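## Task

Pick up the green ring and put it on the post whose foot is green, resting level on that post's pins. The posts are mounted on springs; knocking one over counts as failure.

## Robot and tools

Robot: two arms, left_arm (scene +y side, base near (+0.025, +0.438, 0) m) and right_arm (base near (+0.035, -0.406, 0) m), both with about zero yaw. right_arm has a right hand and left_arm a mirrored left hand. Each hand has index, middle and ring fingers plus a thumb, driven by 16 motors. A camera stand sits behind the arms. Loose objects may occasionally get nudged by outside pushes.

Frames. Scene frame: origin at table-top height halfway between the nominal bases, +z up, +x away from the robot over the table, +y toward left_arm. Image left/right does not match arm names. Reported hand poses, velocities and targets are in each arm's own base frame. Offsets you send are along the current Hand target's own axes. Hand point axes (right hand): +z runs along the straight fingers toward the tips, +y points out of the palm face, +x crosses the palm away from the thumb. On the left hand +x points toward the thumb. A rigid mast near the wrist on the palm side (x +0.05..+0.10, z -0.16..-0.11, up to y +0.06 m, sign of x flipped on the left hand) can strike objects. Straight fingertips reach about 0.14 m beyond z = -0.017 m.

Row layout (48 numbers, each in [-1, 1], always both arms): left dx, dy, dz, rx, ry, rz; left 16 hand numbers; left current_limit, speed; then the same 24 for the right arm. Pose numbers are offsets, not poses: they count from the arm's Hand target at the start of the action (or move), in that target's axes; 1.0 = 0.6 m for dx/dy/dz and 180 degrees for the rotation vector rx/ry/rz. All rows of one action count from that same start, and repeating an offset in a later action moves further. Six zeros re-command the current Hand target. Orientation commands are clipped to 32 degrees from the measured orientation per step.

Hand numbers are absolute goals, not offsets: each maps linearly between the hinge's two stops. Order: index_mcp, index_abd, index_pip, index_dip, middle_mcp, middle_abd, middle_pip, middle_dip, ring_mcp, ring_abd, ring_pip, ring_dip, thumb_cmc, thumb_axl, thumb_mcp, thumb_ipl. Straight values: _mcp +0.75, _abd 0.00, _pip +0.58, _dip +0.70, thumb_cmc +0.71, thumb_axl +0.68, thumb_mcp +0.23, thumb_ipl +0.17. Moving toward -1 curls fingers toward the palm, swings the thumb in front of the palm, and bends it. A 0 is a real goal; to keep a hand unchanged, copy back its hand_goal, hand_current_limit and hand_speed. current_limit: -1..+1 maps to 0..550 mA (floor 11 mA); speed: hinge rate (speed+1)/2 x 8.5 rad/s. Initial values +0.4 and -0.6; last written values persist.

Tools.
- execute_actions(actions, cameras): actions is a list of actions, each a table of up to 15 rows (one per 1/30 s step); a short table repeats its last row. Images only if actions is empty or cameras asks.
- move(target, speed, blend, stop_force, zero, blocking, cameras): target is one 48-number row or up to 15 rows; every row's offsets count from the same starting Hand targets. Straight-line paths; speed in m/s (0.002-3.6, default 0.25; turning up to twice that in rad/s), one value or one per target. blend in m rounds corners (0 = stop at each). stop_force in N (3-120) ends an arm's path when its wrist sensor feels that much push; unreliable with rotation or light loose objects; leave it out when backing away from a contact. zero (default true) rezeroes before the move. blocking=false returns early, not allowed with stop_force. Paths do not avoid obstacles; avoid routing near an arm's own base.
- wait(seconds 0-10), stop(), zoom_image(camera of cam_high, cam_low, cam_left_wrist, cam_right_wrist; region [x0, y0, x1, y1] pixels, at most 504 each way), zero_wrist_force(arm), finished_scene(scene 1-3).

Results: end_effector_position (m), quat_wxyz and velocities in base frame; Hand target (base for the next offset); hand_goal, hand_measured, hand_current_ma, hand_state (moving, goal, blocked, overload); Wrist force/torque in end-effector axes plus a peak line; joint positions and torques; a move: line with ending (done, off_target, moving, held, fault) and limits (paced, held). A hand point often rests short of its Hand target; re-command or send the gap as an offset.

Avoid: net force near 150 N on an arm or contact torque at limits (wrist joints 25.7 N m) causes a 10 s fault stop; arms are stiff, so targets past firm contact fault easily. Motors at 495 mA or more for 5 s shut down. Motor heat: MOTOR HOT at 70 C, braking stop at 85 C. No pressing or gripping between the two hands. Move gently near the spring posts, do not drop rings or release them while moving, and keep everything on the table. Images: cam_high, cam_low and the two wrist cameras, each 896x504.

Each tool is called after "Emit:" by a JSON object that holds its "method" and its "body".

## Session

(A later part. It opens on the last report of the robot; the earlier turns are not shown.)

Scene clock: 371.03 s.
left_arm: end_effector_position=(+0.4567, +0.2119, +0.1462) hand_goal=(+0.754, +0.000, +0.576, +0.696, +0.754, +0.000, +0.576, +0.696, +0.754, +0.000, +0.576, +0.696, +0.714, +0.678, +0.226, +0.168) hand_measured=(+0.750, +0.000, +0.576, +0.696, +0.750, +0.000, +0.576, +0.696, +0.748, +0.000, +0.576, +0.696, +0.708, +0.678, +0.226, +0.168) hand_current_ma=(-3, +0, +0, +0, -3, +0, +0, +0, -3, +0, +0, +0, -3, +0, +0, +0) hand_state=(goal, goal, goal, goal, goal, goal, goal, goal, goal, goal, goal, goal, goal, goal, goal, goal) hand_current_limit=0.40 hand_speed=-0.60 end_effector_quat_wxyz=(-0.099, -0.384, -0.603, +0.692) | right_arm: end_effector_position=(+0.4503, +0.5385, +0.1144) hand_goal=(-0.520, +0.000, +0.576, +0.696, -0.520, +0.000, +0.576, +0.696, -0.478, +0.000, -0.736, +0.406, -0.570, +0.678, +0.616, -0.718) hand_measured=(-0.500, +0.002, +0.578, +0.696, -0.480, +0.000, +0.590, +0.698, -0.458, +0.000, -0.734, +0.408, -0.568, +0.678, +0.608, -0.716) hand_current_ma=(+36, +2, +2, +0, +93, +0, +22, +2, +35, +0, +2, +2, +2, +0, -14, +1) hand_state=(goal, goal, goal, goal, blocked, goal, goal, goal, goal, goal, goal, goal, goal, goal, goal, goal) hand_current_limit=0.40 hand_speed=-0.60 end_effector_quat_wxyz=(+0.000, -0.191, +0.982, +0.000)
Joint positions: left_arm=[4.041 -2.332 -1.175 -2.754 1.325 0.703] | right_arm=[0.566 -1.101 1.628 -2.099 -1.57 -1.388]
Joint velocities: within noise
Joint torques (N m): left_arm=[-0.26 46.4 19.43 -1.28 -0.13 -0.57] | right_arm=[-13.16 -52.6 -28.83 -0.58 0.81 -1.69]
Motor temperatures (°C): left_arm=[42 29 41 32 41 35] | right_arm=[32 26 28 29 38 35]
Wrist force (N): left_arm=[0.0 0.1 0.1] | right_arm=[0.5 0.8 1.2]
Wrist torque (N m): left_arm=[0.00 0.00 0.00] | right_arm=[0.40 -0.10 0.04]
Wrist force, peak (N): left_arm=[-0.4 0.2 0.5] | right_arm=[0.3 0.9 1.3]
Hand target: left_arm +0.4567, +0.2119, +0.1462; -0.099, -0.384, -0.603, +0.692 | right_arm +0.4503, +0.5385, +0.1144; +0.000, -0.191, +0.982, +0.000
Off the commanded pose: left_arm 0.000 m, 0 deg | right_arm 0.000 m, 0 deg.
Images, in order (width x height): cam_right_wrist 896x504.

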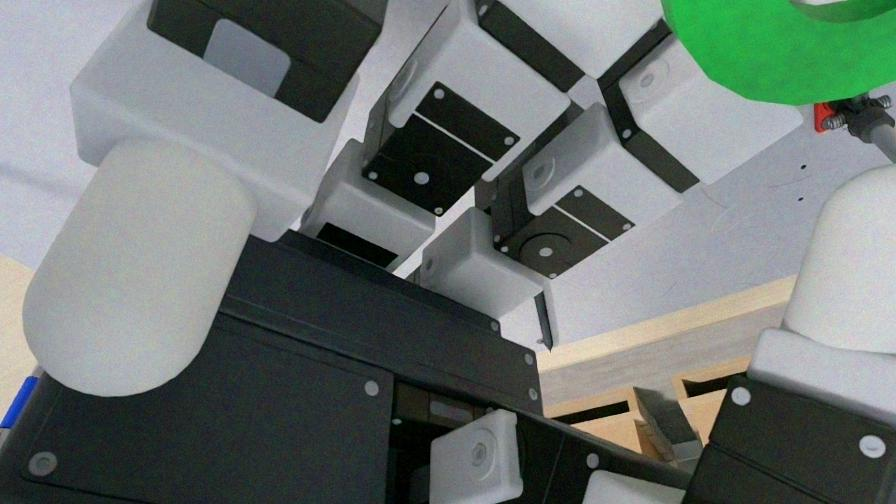

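Emit:
{"method": "move", "body": {"target": [[0,0,0,0,0,0,0.754,0,0.576,0.696,0.754,0,0.576,0.696,0.754,0,0.576,0.696,0.714,0.678,0.226,0.168,0.4,-0.6,0,0,0.012,0,0,0,-0.52,0,0.576,0.696,-0.52,0,0.576,0.696,-0.479,0,-0.737,0.406,-0.571,0.678,0.615,-0.719,0.4,-0.6],[0,0,0,0,0,0,0.754,0,0.576,0.696,0.754,0,0.576,0.696,0.754,0,0.576,0.696,0.714,0.678,0.226,0.168,0.4,-0.6,0.003,-0.01,0.012,0,0,0,-0.52,0,0.576,0.696,-0.52,0,0.576,0.696,-0.479,0,-0.737,0.406,-0.571,0.678,0.615,-0.719,0.4,-0.6],[0,0,0,0,0,0,0.754,0,0.576,0.696,0.754,0,0.576,0.696,0.754,0,0.576,0.696,0.714,0.678,0.226,0.168,0.4,-0.6,0.003,-0.01,-0.0017,0,0,0,-0.52,0,0.576,0.696,-0.52,0,0.576,0.696,-0.479,0,-0.737,0.406,-0.571,0.678,0.615,-0.719,0.4,-0.6]], "speed": 0.03, "cameras": ["cam_high","cam_low"]}}

Emit:
{"method": "zoom_image", "body": {"camera": "cam_low", "region": [530, 185, 580, 235]}}

Scene clock: 386.00 s.
left_arm: end_effector_position=(+0.4567, +0.2119, +0.1462) hand_goal=(+0.754, +0.000, +0.576, +0.696, +0.754, +0.000, +0.576, +0.696, +0.754, +0.000, +0.576, +0.696, +0.714, +0.678, +0.226, +0.168) hand_measured=(+0.750, +0.000, +0.576, +0.696, +0.750, +0.000, +0.576, +0.696, +0.748, +0.000, +0.576, +0.696, +0.708, +0.678, +0.226, +0.168) hand_current_ma=(-3, +0, +0, +0, -3, +0, +0, +0, -3, +0, +0, +0, -3, +0, +0, +0) hand_state=(goal, goal, goal, goal, goal, goal, goal, goal, goal, goal, goal, goal, goal, goal, goal, goal) hand_current_limit=0.40 hand_speed=-0.60 end_effector_quat_wxyz=(-0.099, -0.384, -0.603, +0.692) | right_arm: end_effector_position=(+0.4508, +0.5322, +0.1153) hand_goal=(-0.520, +0.000, +0.576, +0.696, -0.520, +0.000, +0.576, +0.696, -0.478, +0.000, -0.736, +0.406, -0.570, +0.678, +0.616, -0.718) hand_measured=(-0.500, +0.002, +0.578, +0.696, -0.494, +0.000, +0.584, +0.698, -0.458, +0.000, -0.734, +0.408, -0.568, +0.678, +0.608, -0.716) hand_current_ma=(+36, +2, +2, +0, +51, +0, +9, +2, +35, +0, +2, +2, +2, +0, -14, +1) hand_state=(goal, goal, goal, goal, blocked, goal, goal, goal, goal, goal, goal, goal, goal, goal, goal, goal) hand_current_limit=0.40 hand_speed=-0.60 end_effector_quat_wxyz=(+0.000, -0.191, +0.982, +0.000)
Joint positions: left_arm=[4.041 -2.332 -1.175 -2.754 1.325 0.703] | right_arm=[0.557 -1.11 1.64 -2.101 -1.57 -1.397]
Joint torques (N m): left_arm=[-0.04 46.28 19.82 -1.21 -0.04 -0.66] | right_arm=[-12.46 -50.82 -26.28 -0.52 1.51 -1.74]
Wrist force (N): left_arm=[0.2 0.3 -0.1] | right_arm=[0.4 0.4 -0.4]
Wrist torque (N m): left_arm=[0.03 -0.04 0.02] | right_arm=[0.36 -0.08 0.03]
Wrist force, peak (N): left_arm=[-0.4 0.4 0.2] | right_arm=[0.3 0.7 1.4]
Hand target: left_arm +0.4567, +0.2119, +0.1462; -0.099, -0.384, -0.603, +0.692 | right_arm +0.4508, +0.5322, +0.1154; +0.000, -0.191, +0.982, +0.000
Off the commanded pose: left_arm 0.000 m, 0 deg | right_arm 0.000 m, 0 deg.
move: done
Images, in order (width x height): cam_high 896x504, cam_low 896x504.

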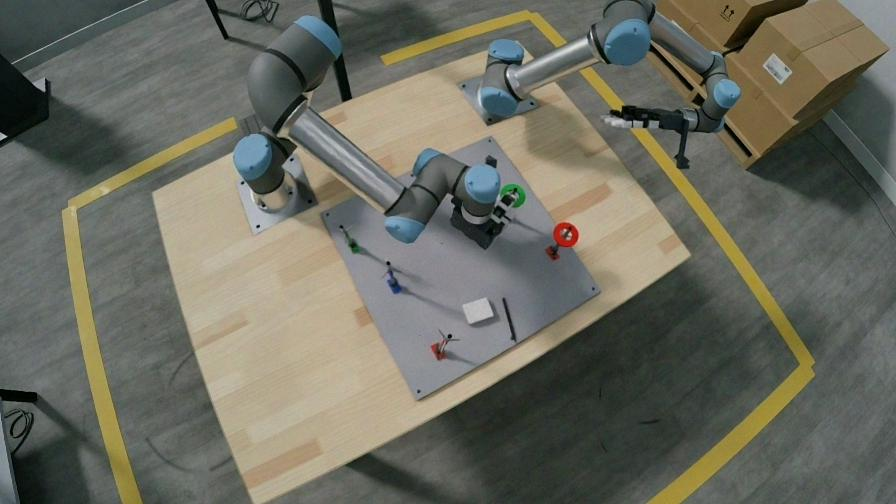

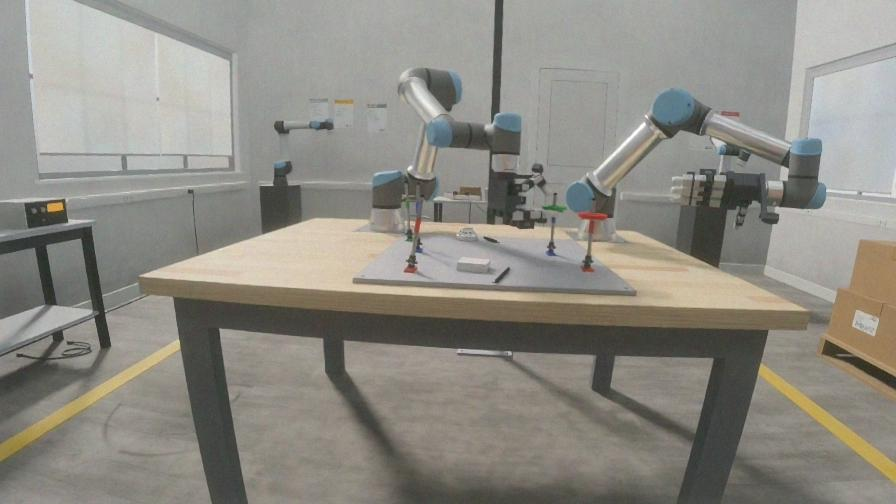

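Scaled by 10.080.

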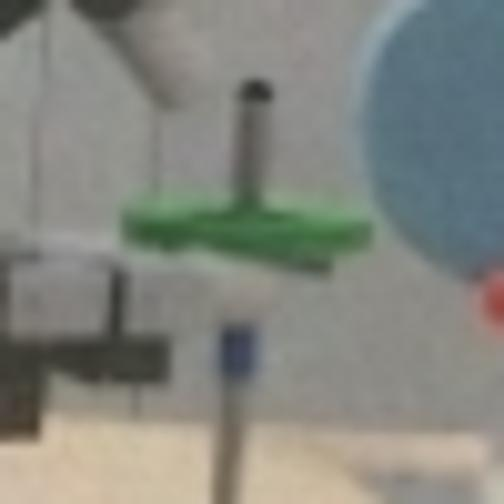

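Emit:
{"method": "move", "body": {"target": [0,0,0,0,0,0,0.754,0,0.576,0.696,0.754,0,0.576,0.696,0.754,0,0.576,0.696,0.714,0.678,0.226,0.168,0.4,-0.6,0,0,-0.0083,0,0,0,-0.52,0,0.576,0.696,-0.52,0,0.576,0.696,-0.479,0,-0.737,0.406,-0.571,0.678,0.615,-0.719,0.4,-0.6], "speed": 0.03, "cameras": ["cam_high","cam_low","cam_right_wrist"]}}

Emit:
{"method": "zoom_image", "body": {"camera": "cam_low", "region": [530, 185, 580, 235]}}

Emit:
{"method": "zoom_image", "body": {"camera": "cam_high", "region": [495, 175, 530, 215]}}

Scene clock: 391.40 s.
left_arm: end_effector_position=(+0.4567, +0.2119, +0.1462) hand_goal=(+0.754, +0.000, +0.576, +0.696, +0.754, +0.000, +0.576, +0.696, +0.754, +0.000, +0.576, +0.696, +0.714, +0.678, +0.226, +0.168) hand_measured=(+0.750, +0.000, +0.576, +0.696, +0.750, +0.000, +0.576, +0.696, +0.748, +0.000, +0.576, +0.696, +0.708, +0.678, +0.226, +0.168) hand_current_ma=(-3, +0, +0, +0, -3, +0, +0, +0, -3, +0, +0, +0, -3, +0, +0, +0) hand_state=(goal, goal, goal, goal, goal, goal, goal, goal, goal, goal, goal, goal, goal, goal, goal, goal) hand_current_limit=0.40 hand_speed=-0.60 end_effector_quat_wxyz=(-0.099, -0.384, -0.603, +0.692) | right_arm: end_effector_position=(+0.4508, +0.5322, +0.1203) hand_goal=(-0.520, +0.000, +0.576, +0.696, -0.520, +0.000, +0.576, +0.696, -0.478, +0.000, -0.736, +0.406, -0.570, +0.678, +0.616, -0.718) hand_measured=(-0.500, +0.002, +0.578, +0.696, -0.494, +0.000, +0.584, +0.698, -0.458, +0.000, -0.734, +0.408, -0.568, +0.678, +0.608, -0.716) hand_current_ma=(+36, +2, +2, +0, +51, +0, +9, +2, +35, +0, +2, +2, +2, +0, -14, +1) hand_state=(goal, goal, goal, goal, blocked, goal, goal, goal, goal, goal, goal, goal, goal, goal, goal, goal) hand_current_limit=0.40 hand_speed=-0.60 end_effector_quat_wxyz=(+0.000, -0.191, +0.982, +0.000)
Joint positions: left_arm=[4.041 -2.332 -1.175 -2.754 1.325 0.703] | right_arm=[0.557 -1.116 1.635 -2.09 -1.57 -1.397]
Joint torques (N m): left_arm=[-0.05 46.24 20.15 -1.1 -0.1 -0.62] | right_arm=[-12.45 -50.93 -27.73 -0.66 3.31 -1.78]
Wrist force (N): left_arm=[0.1 0.1 0.4] | right_arm=[0.3 0.3 -0.4]
Wrist torque (N m): left_arm=[-0.02 -0.01 0.01] | right_arm=[0.35 -0.06 0.02]
Wrist force, peak (N): left_arm=[-0.1 0.2 0.7] | right_arm=[0.7 0.3 -0.4]
Hand target: left_arm +0.4567, +0.2119, +0.1462; -0.099, -0.384, -0.603, +0.692 | right_arm +0.4508, +0.5322, +0.1204; +0.000, -0.191, +0.982, +0.000
Off the commanded pose: left_arm 0.000 m, 0 deg | right_arm 0.000 m, 0 deg.
move: done
Images, in order (width x height): cam_high 896x504, cam_low 896x504, cam_right_wrist 896x504.

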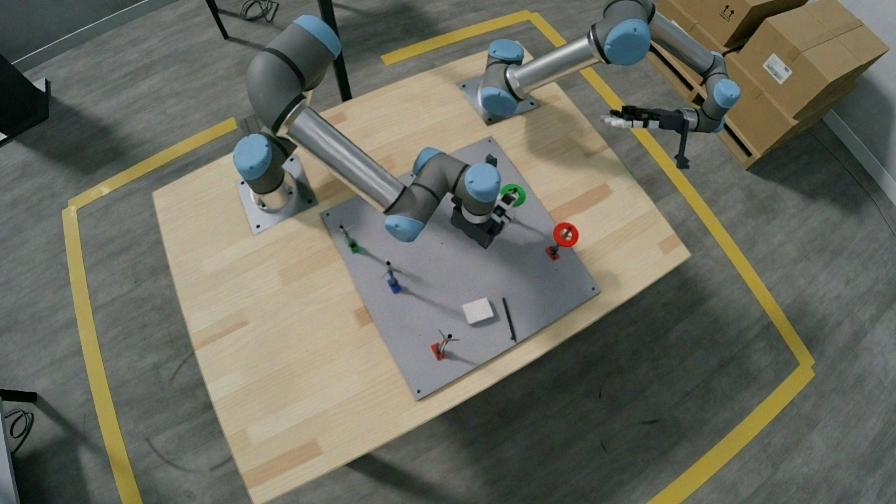

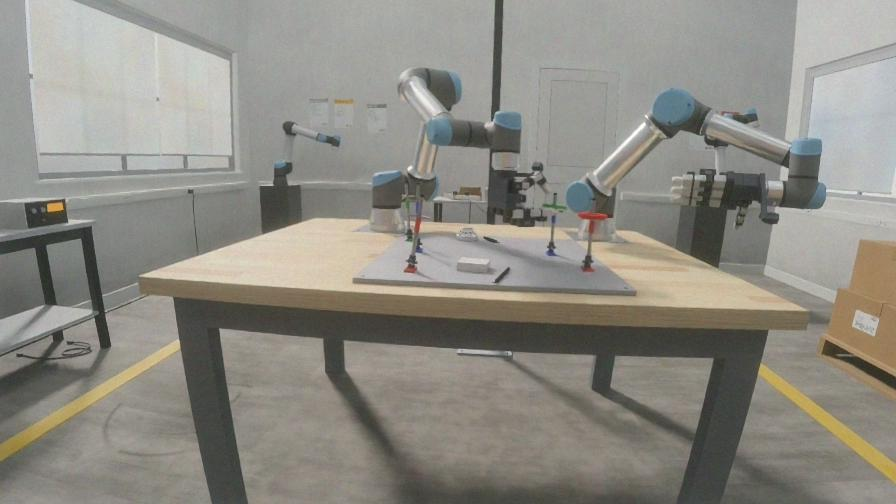

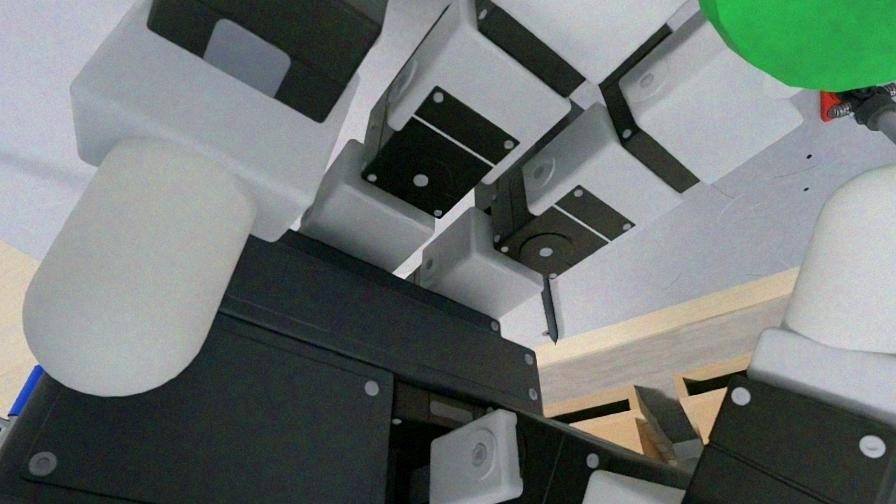

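Scaled by 10.080.

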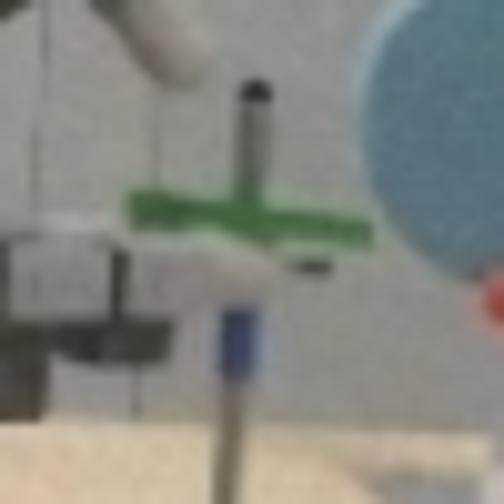

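Scaled by 12.600.

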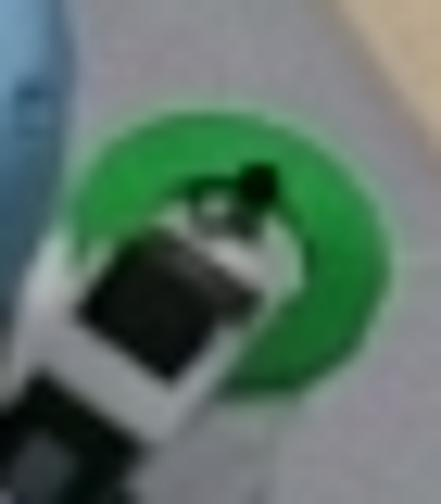

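Emit:
{"method": "move", "body": {"target": [0,0,0,0,0,0,0.754,0,0.576,0.696,0.754,0,0.576,0.696,0.754,0,0.576,0.696,0.714,0.678,0.226,0.168,0.4,-0.6,0,0,0,0,0,0,-0.52,0,0.576,0.696,-0.52,0,0.576,0.696,-0.479,0,-0.737,0.406,-0.571,0.678,0.117,-0.251,0.4,-0.85], "speed": 0.03, "cameras": ["cam_high","cam_low","cam_right_wrist"]}}

Emit:
{"method": "zoom_image", "body": {"camera": "cam_low", "region": [530, 185, 580, 235]}}

Emit:
{"method": "zoom_image", "body": {"camera": "cam_high", "region": [495, 175, 530, 215]}}

Scene clock: 420.47 s.
left_arm: end_effector_position=(+0.4567, +0.2119, +0.1462) hand_goal=(+0.754, +0.000, +0.576, +0.696, +0.754, +0.000, +0.576, +0.696, +0.754, +0.000, +0.576, +0.696, +0.714, +0.678, +0.226, +0.168) hand_measured=(+0.750, +0.000, +0.576, +0.696, +0.750, +0.000, +0.576, +0.696, +0.748, +0.000, +0.576, +0.696, +0.708, +0.678, +0.226, +0.168) hand_current_ma=(-3, +0, +0, +0, -3, +0, +0, +0, -3, +0, +0, +0, -3, +0, +0, +0) hand_state=(goal, goal, goal, goal, goal, goal, goal, goal, goal, goal, goal, goal, goal, goal, goal, goal) hand_current_limit=0.40 hand_speed=-0.60 end_effector_quat_wxyz=(-0.099, -0.384, -0.603, +0.692) | right_arm: end_effector_position=(+0.4508, +0.5322, +0.1204) hand_goal=(-0.520, +0.000, +0.576, +0.696, -0.520, +0.000, +0.576, +0.696, -0.478, +0.000, -0.736, +0.406, -0.570, +0.678, +0.118, -0.250) hand_measured=(-0.490, +0.000, +0.590, +0.700, -0.494, +0.000, +0.584, +0.698, -0.458, +0.000, -0.734, +0.408, -0.566, +0.678, +0.132, -0.250) hand_current_ma=(+68, +0, +19, +3, +51, +0, +9, +2, +35, +0, +2, +2, +4, +0, +29, +0) hand_state=(blocked, goal, goal, goal, blocked, goal, goal, goal, goal, goal, goal, goal, goal, goal, goal, goal) hand_current_limit=0.40 hand_speed=-0.85 end_effector_quat_wxyz=(+0.000, -0.191, +0.982, +0.000)
Joint positions: left_arm=[4.041 -2.332 -1.175 -2.754 1.325 0.703] | right_arm=[0.557 -1.116 1.635 -2.09 -1.57 -1.397]
Joint torques (N m): left_arm=[-0.29 46.17 19.87 -1.13 -0.04 -0.77] | right_arm=[-11.83 -50.96 -27.32 -0.71 2.97 -1.74]
Wrist force (N): left_arm=[-0.2 0.4 0.0] | right_arm=[0.5 0.2 -0.2]
Wrist torque (N m): left_arm=[0.05 0.03 -0.03] | right_arm=[0.34 -0.10 0.04]
Wrist force, peak (N): left_arm=[-0.4 0.4 0.4] | right_arm=[0.6 0.3 -0.5]
Hand target: left_arm +0.4567, +0.2119, +0.1462; -0.099, -0.384, -0.603, +0.692 | right_arm +0.4508, +0.5322, +0.1204; +0.000, -0.191, +0.982, +0.000
Off the commanded pose: left_arm 0.000 m, 0 deg | right_arm 0.000 m, 0 deg.
move: done
Images, in order (width x height): cam_high 896x504, cam_low 896x504, cam_right_wrist 896x504.

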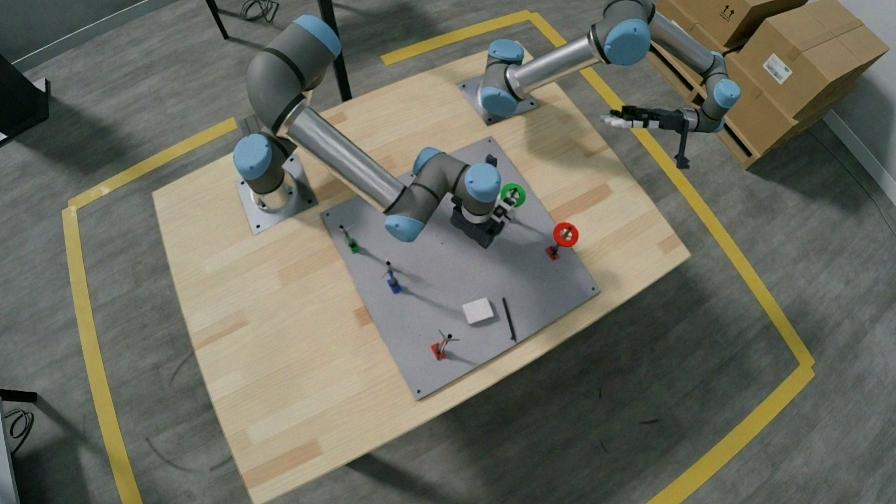

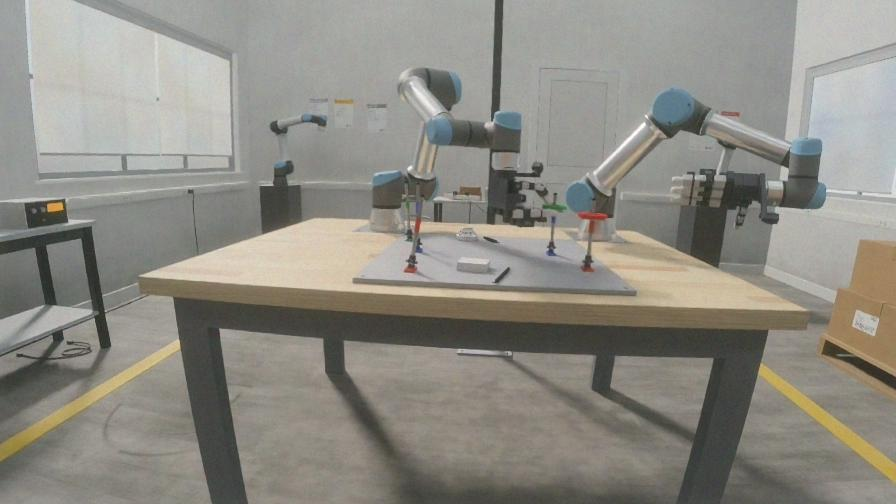

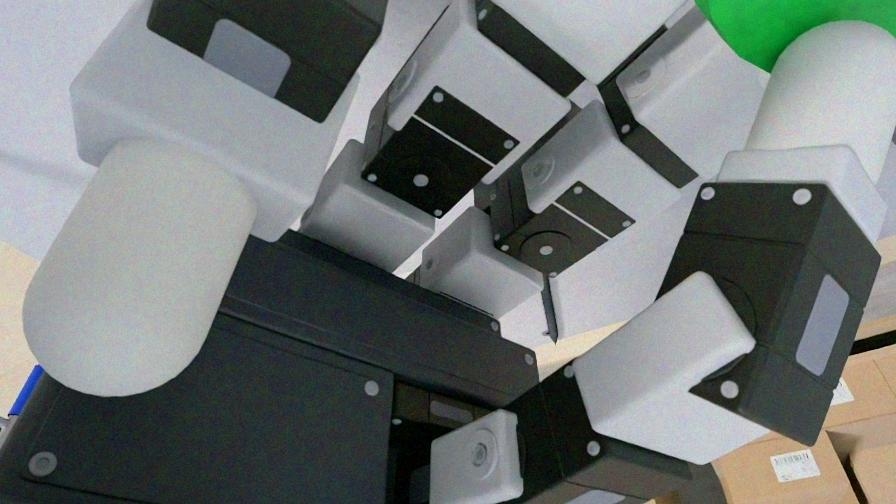

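Scaled by 10.080.

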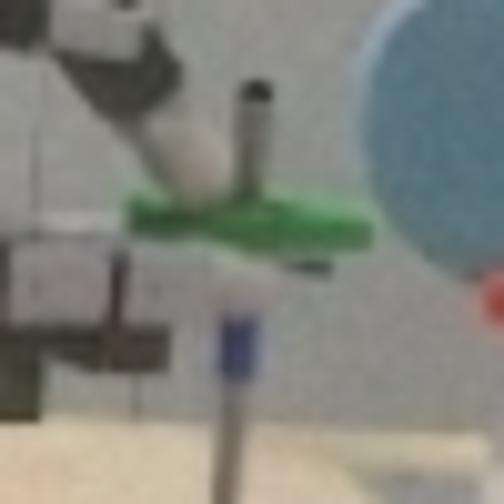

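Scaled by 12.600.

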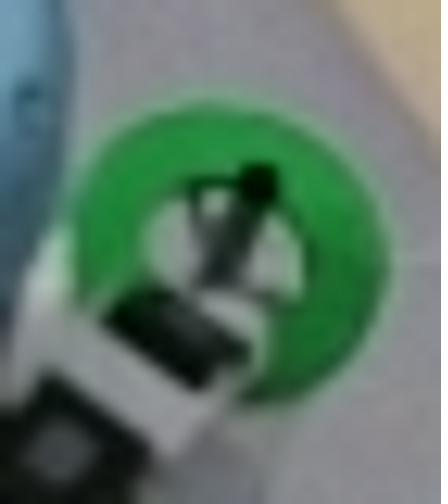

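Emit:
{"method": "move", "body": {"target": [0,0,0,0,0,0,0.754,0,0.576,0.696,0.754,0,0.576,0.696,0.754,0,0.576,0.696,0.714,0.678,0.226,0.168,0.4,-0.6,0,0,0,0,0,0,-0.52,0,0.576,0.696,-0.52,0,0.576,0.696,-0.479,0,-0.737,0.406,-0.571,0.678,0.03,-0.29,0.4,-0.85], "speed": 0.03, "cameras": ["cam_high","cam_low","cam_right_wrist"]}}

Emit:
{"method": "zoom_image", "body": {"camera": "cam_low", "region": [530, 185, 580, 235]}}

Emit:
{"method": "zoom_image", "body": {"camera": "cam_high", "region": [495, 175, 530, 215]}}

Scene clock: 425.77 s.
left_arm: end_effector_position=(+0.4567, +0.2119, +0.1462) hand_goal=(+0.754, +0.000, +0.576, +0.696, +0.754, +0.000, +0.576, +0.696, +0.754, +0.000, +0.576, +0.696, +0.714, +0.678, +0.226, +0.168) hand_measured=(+0.750, +0.000, +0.576, +0.696, +0.750, +0.000, +0.576, +0.696, +0.748, +0.000, +0.576, +0.696, +0.708, +0.678, +0.226, +0.168) hand_current_ma=(-3, +0, +0, +0, -3, +0, +0, +0, -3, +0, +0, +0, -3, +0, +0, +0) hand_state=(goal, goal, goal, goal, goal, goal, goal, goal, goal, goal, goal, goal, goal, goal, goal, goal) hand_current_limit=0.40 hand_speed=-0.60 end_effector_quat_wxyz=(-0.099, -0.384, -0.603, +0.692) | right_arm: end_effector_position=(+0.4508, +0.5322, +0.1204) hand_goal=(-0.520, +0.000, +0.576, +0.696, -0.520, +0.000, +0.576, +0.696, -0.478, +0.000, -0.736, +0.406, -0.570, +0.678, +0.030, -0.290) hand_measured=(-0.476, -0.004, +0.596, +0.700, -0.492, +0.000, +0.586, +0.698, -0.458, +0.000, -0.734, +0.408, -0.564, +0.678, +0.112, -0.260) hand_current_ma=(+112, -2, +32, +3, +62, +0, +11, +2, +35, +0, +2, +2, +6, +1, +336, +94) hand_state=(blocked, goal, goal, goal, blocked, goal, goal, goal, goal, goal, goal, goal, goal, goal, blocked, blocked) hand_current_limit=0.40 hand_speed=-0.85 end_effector_quat_wxyz=(+0.000, -0.191, +0.982, +0.000)
Joint positions: left_arm=[4.041 -2.332 -1.175 -2.754 1.325 0.703] | right_arm=[0.557 -1.116 1.635 -2.09 -1.57 -1.397]
Joint torques (N m): left_arm=[-0.41 45.45 20 -1.06 -0.08 -0.81] | right_arm=[-12.39 -49.53 -28.4 -1.16 2.58 -1.56]
Wrist force (N): left_arm=[0.0 0.0 0.0] | right_arm=[0.5 0.3 -0.3]
Wrist torque (N m): left_arm=[0.00 0.00 0.00] | right_arm=[0.37 -0.10 0.04]
Wrist force, peak (N): left_arm=[-0.2 0.6 0.1] | right_arm=[0.8 0.3 -0.2]
Hand target: left_arm +0.4567, +0.2119, +0.1462; -0.099, -0.384, -0.603, +0.692 | right_arm +0.4508, +0.5322, +0.1204; +0.000, -0.191, +0.982, +0.000
Off the commanded pose: left_arm 0.000 m, 0 deg | right_arm 0.000 m, 0 deg.
move: done
Images, in order (width x height): cam_high 896x504, cam_low 896x504, cam_right_wrist 896x504.

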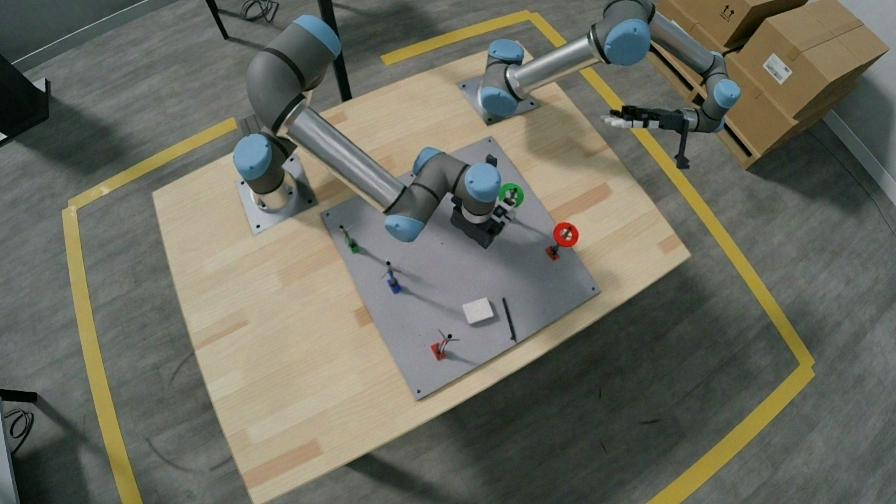

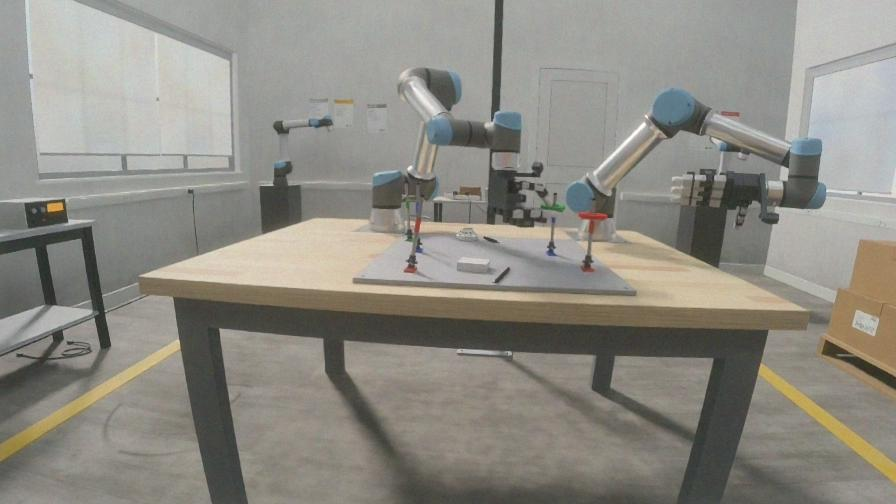

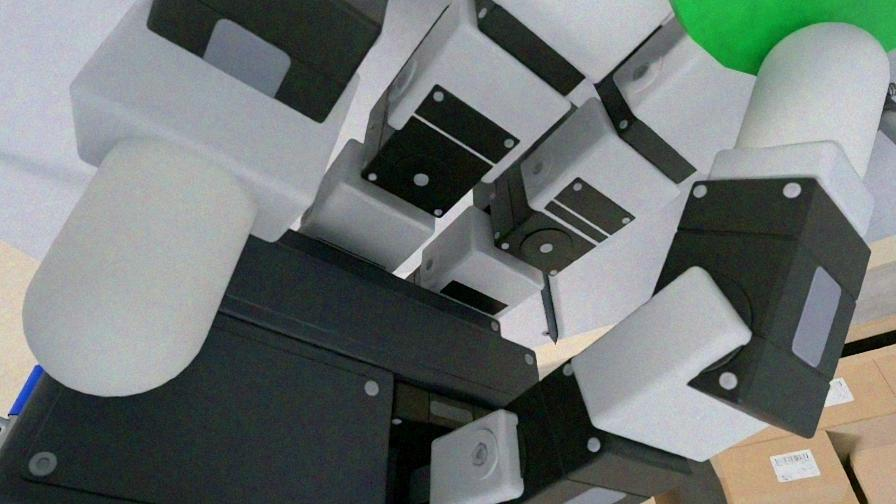

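Scaled by 10.080.

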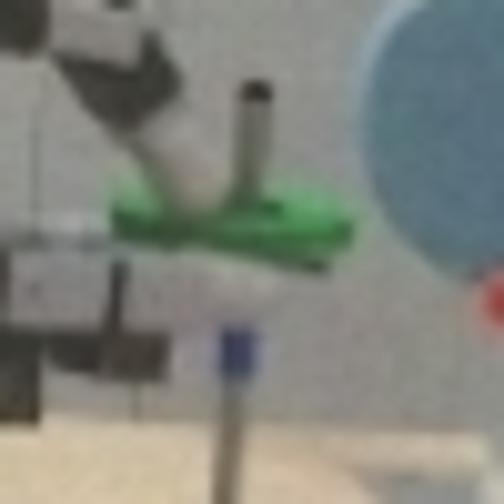

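Scaled by 12.600.

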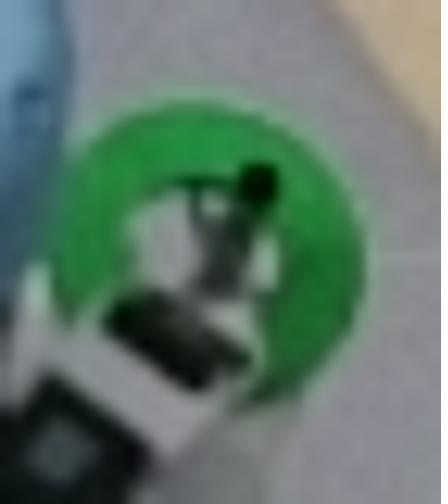

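Emit:
{"method": "move", "body": {"target": [0,0,0,0,0,0,0.754,0,0.576,0.696,0.754,0,0.576,0.696,0.754,0,0.576,0.696,0.714,0.678,0.226,0.168,0.4,-0.6,0,0,-0.0333,0,0,0,-0.52,0,0.576,0.696,-0.52,0,0.576,0.696,-0.479,0,-0.737,0.406,-0.571,0.678,0.03,-0.29,0.4,-0.85], "speed": 0.03, "cameras": ["cam_high","cam_low","cam_right_wrist"]}}

Emit:
{"method": "zoom_image", "body": {"camera": "cam_low", "region": [520, 165, 590, 235]}}

Emit:
{"method": "zoom_image", "body": {"camera": "cam_high", "region": [490, 165, 535, 215]}}

Scene clock: 430.53 s.
left_arm: end_effector_position=(+0.4567, +0.2119, +0.1462) hand_goal=(+0.754, +0.000, +0.576, +0.696, +0.754, +0.000, +0.576, +0.696, +0.754, +0.000, +0.576, +0.696, +0.714, +0.678, +0.226, +0.168) hand_measured=(+0.750, +0.000, +0.576, +0.696, +0.750, +0.000, +0.576, +0.696, +0.748, +0.000, +0.576, +0.696, +0.708, +0.678, +0.226, +0.168) hand_current_ma=(-3, +0, +0, +0, -3, +0, +0, +0, -3, +0, +0, +0, -3, +0, +0, +0) hand_state=(goal, goal, goal, goal, goal, goal, goal, goal, goal, goal, goal, goal, goal, goal, goal, goal) hand_current_limit=0.40 hand_speed=-0.60 end_effector_quat_wxyz=(-0.099, -0.384, -0.603, +0.692) | right_arm: end_effector_position=(+0.4508, +0.5322, +0.1403) hand_goal=(-0.520, +0.000, +0.576, +0.696, -0.520, +0.000, +0.576, +0.696, -0.478, +0.000, -0.736, +0.406, -0.570, +0.678, +0.030, -0.290) hand_measured=(-0.476, -0.004, +0.596, +0.700, -0.490, +0.000, +0.586, +0.698, -0.458, +0.000, -0.734, +0.408, -0.564, +0.678, +0.112, -0.260) hand_current_ma=(+112, -2, +32, +3, +62, +0, +11, +2, +35, +0, +2, +2, +6, +1, +336, +94) hand_state=(blocked, goal, goal, goal, blocked, goal, goal, goal, goal, goal, goal, goal, goal, goal, blocked, blocked) hand_current_limit=0.40 hand_speed=-0.85 end_effector_quat_wxyz=(+0.000, -0.191, +0.982, +0.000)
Joint positions: left_arm=[4.041 -2.332 -1.175 -2.754 1.325 0.703] | right_arm=[0.557 -1.138 1.611 -2.044 -1.57 -1.397]
Joint torques (N m): left_arm=[-0.51 45.77 20.51 -1.08 -0.11 -0.79] | right_arm=[-12.6 -50.63 -27.25 -0.5 2.82 -1.9]
Wrist force (N): left_arm=[-0.2 0.4 0.3] | right_arm=[0.5 0.2 -0.2]
Wrist torque (N m): left_arm=[0.02 0.02 -0.02] | right_arm=[0.34 -0.09 0.03]
Wrist force, peak (N): left_arm=[-0.1 0.5 -0.2] | right_arm=[0.6 0.3 -0.4]
Hand target: left_arm +0.4567, +0.2119, +0.1462; -0.099, -0.384, -0.603, +0.692 | right_arm +0.4508, +0.5322, +0.1404; +0.000, -0.191, +0.982, +0.000
Off the commanded pose: left_arm 0.000 m, 0 deg | right_arm 0.000 m, 0 deg.
move: done
Images, in order (width x height): cam_high 896x504, cam_low 896x504, cam_right_wrist 896x504.

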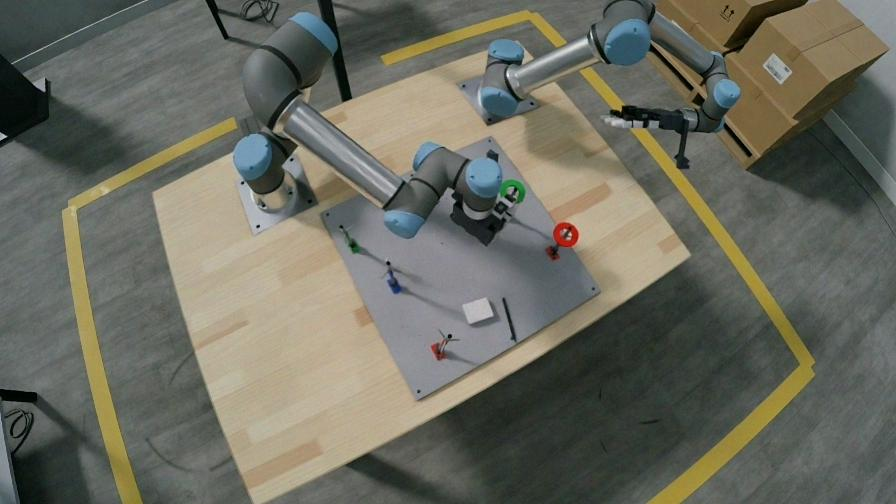

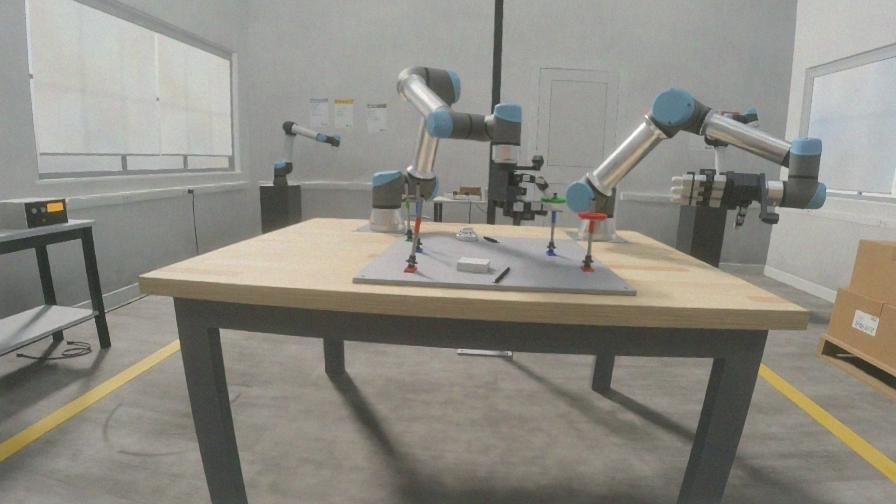

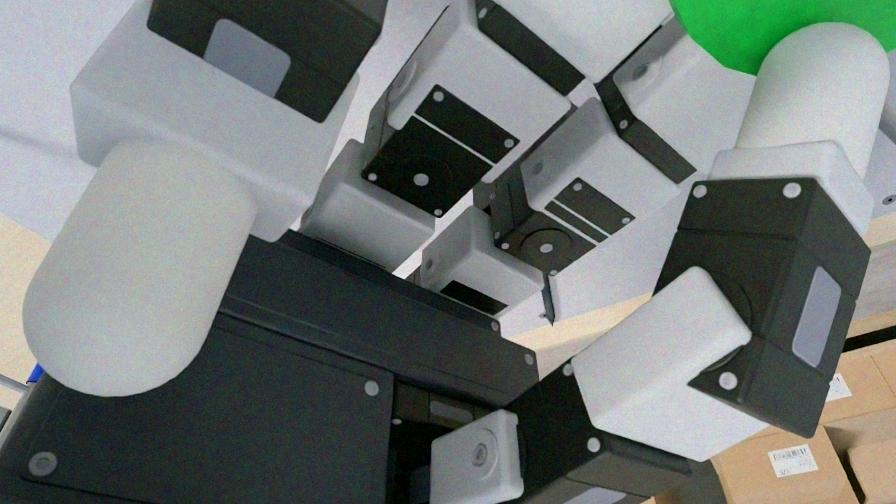

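Scaled by 7.200.

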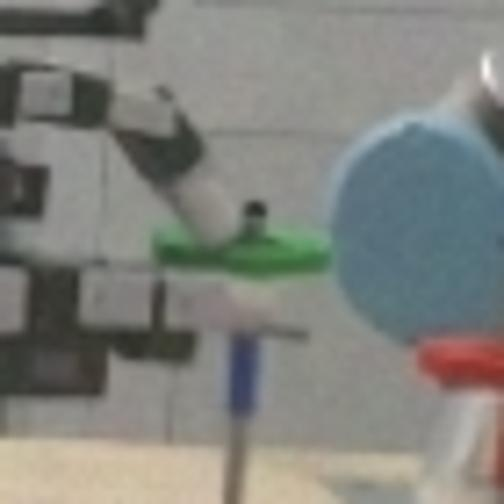

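Scaled by 10.080.

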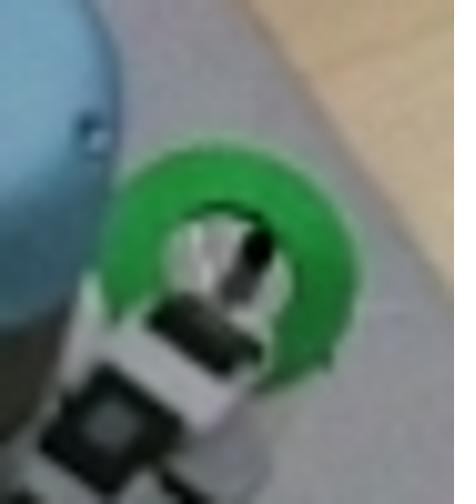

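Emit:
{"method": "move", "body": {"target": [[0,0,0,0,0,0,0.754,0,0.576,0.696,0.754,0,0.576,0.696,0.754,0,0.576,0.696,0.714,0.678,0.226,0.168,0.4,-0.6,0,0,-0.1827,0,0,0,-0.52,0,0.576,0.696,-0.52,0,0.576,0.696,-0.479,0,-0.737,0.406,-0.571,0.678,0.03,-0.29,0.4,-0.85],[0,0,0,0,0,0,0.754,0,0.576,0.696,0.754,0,0.576,0.696,0.754,0,0.576,0.696,0.714,0.678,0.226,0.168,0.4,-0.6,0.4227,-0.597,-0.1827,0,0,-0.2722,-0.52,0,0.576,0.696,-0.52,0,0.576,0.696,-0.479,0,-0.737,0.406,-0.571,0.678,0.03,-0.29,0.4,-0.85]], "speed": [0.06,0.12], "blend": [0.02,0], "cameras": ["all"]}}

Emit:
{"method": "zoom_image", "body": {"camera": "cam_high", "region": [300, 150, 400, 260]}}

Emit:
{"method": "zoom_image", "body": {"camera": "cam_low", "region": [370, 130, 470, 250]}}

Scene clock: 479.03 s.
left_arm: end_effector_position=(+0.4567, +0.2119, +0.1462) hand_goal=(+0.754, +0.000, +0.576, +0.696, +0.754, +0.000, +0.576, +0.696, +0.754, +0.000, +0.576, +0.696, +0.714, +0.678, +0.226, +0.168) hand_measured=(+0.750, +0.000, +0.576, +0.696, +0.750, +0.000, +0.576, +0.696, +0.748, +0.000, +0.576, +0.696, +0.708, +0.678, +0.226, +0.168) hand_current_ma=(-3, +0, +0, +0, -3, +0, +0, +0, -3, +0, +0, +0, -3, +0, +0, +0) hand_state=(goal, goal, goal, goal, goal, goal, goal, goal, goal, goal, goal, goal, goal, goal, goal, goal) hand_current_limit=0.40 hand_speed=-0.60 end_effector_quat_wxyz=(-0.099, -0.384, -0.603, +0.692) | right_arm: end_effector_position=(+0.3497, +0.1051, +0.2498) hand_goal=(-0.520, +0.000, +0.576, +0.696, -0.520, +0.000, +0.576, +0.696, -0.478, +0.000, -0.736, +0.406, -0.570, +0.678, +0.030, -0.290) hand_measured=(-0.476, -0.004, +0.596, +0.700, -0.490, +0.000, +0.586, +0.698, -0.458, +0.000, -0.734, +0.408, -0.564, +0.678, +0.112, -0.260) hand_current_ma=(+112, -2, +32, +3, +62, +0, +11, +2, +35, +0, +2, +2, +6, +1, +335, +94) hand_state=(blocked, goal, goal, goal, blocked, goal, goal, goal, goal, goal, goal, goal, goal, goal, blocked, blocked) hand_current_limit=0.40 hand_speed=-0.85 end_effector_quat_wxyz=(+0.000, -0.580, +0.814, +0.000)
Joint positions: left_arm=[4.041 -2.332 -1.175 -2.754 1.325 0.703] | right_arm=[-0.187 -1.745 2.007 -1.833 -1.57 -2.996]
Joint torques (N m): left_arm=[-0.17 45.8 20.03 -1.03 -0.06 -0.96] | right_arm=[-11.79 -23.82 -14.96 -0.2 3.04 -2.03]
Wrist force (N): left_arm=[0.1 0.2 0.1] | right_arm=[0.3 0.3 -0.4]
Wrist torque (N m): left_arm=[0.01 -0.02 0.01] | right_arm=[0.37 -0.05 0.03]
Wrist force, peak (N): left_arm=[-0.3 0.7 0.1] | right_arm=[1.1 0.2 -0.2]
Hand target: left_arm +0.4567, +0.2119, +0.1462; -0.099, -0.384, -0.603, +0.692 | right_arm +0.3497, +0.1051, +0.2498; +0.000, -0.580, +0.814, +0.000
Off the commanded pose: left_arm 0.000 m, 0 deg | right_arm 0.000 m, 0 deg.
move: done

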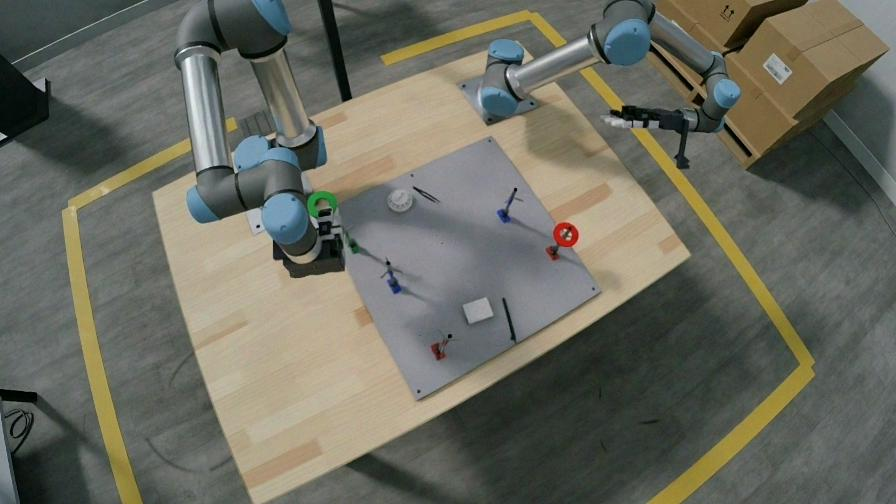

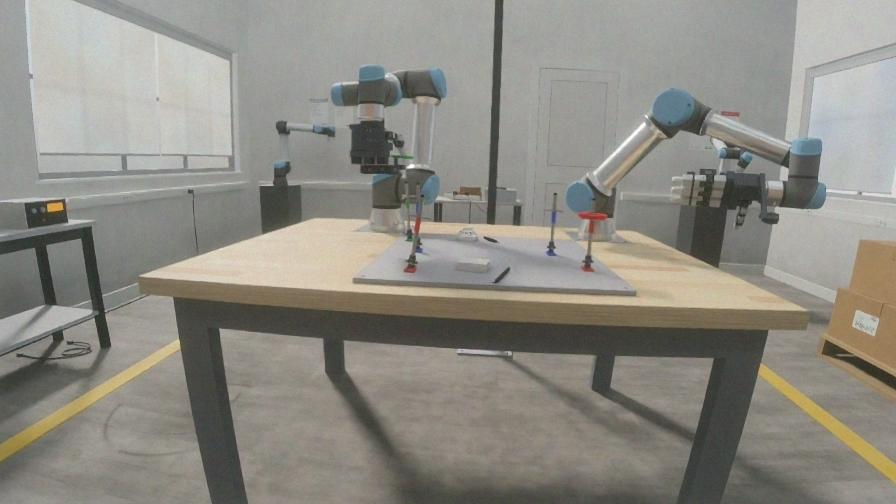

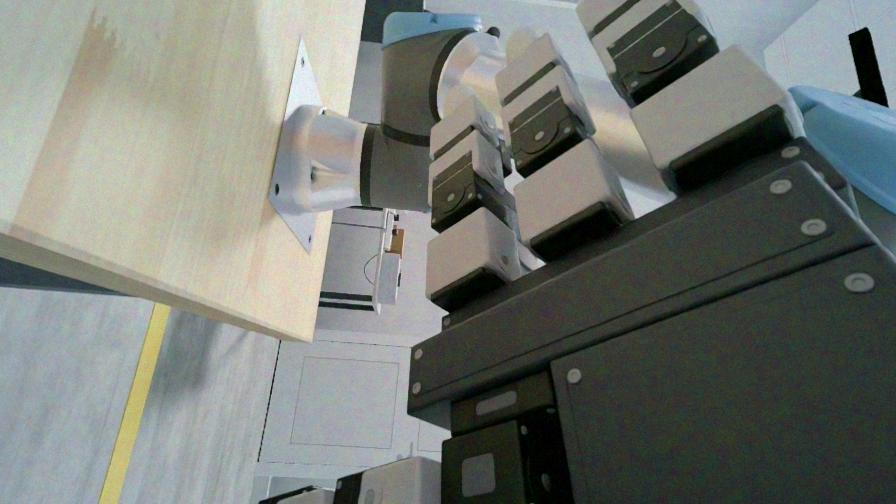

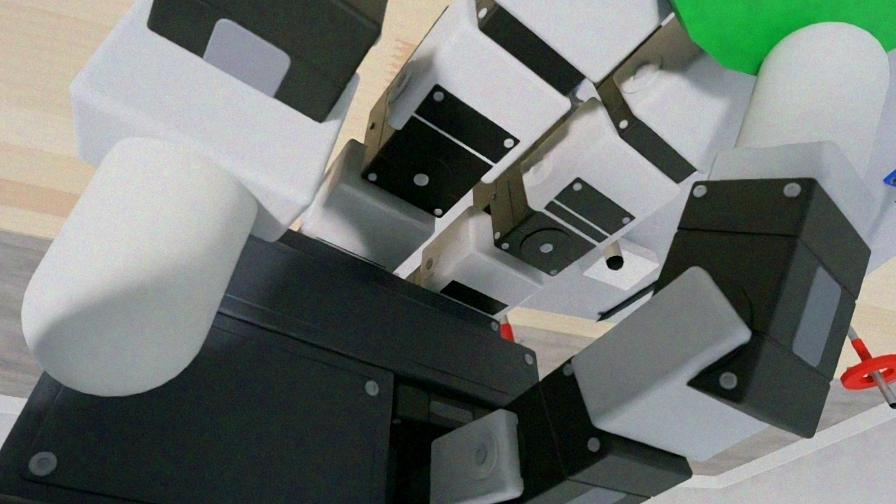

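Scaled by 4.582.

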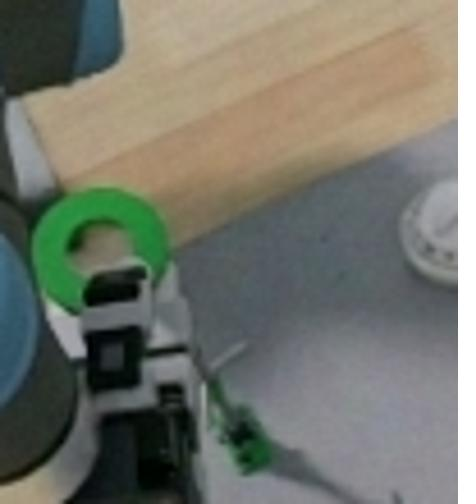

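Scaled by 4.200.

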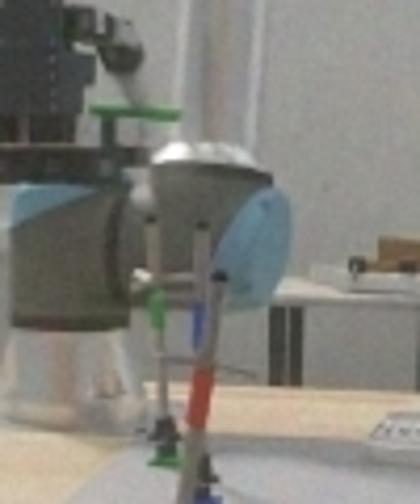

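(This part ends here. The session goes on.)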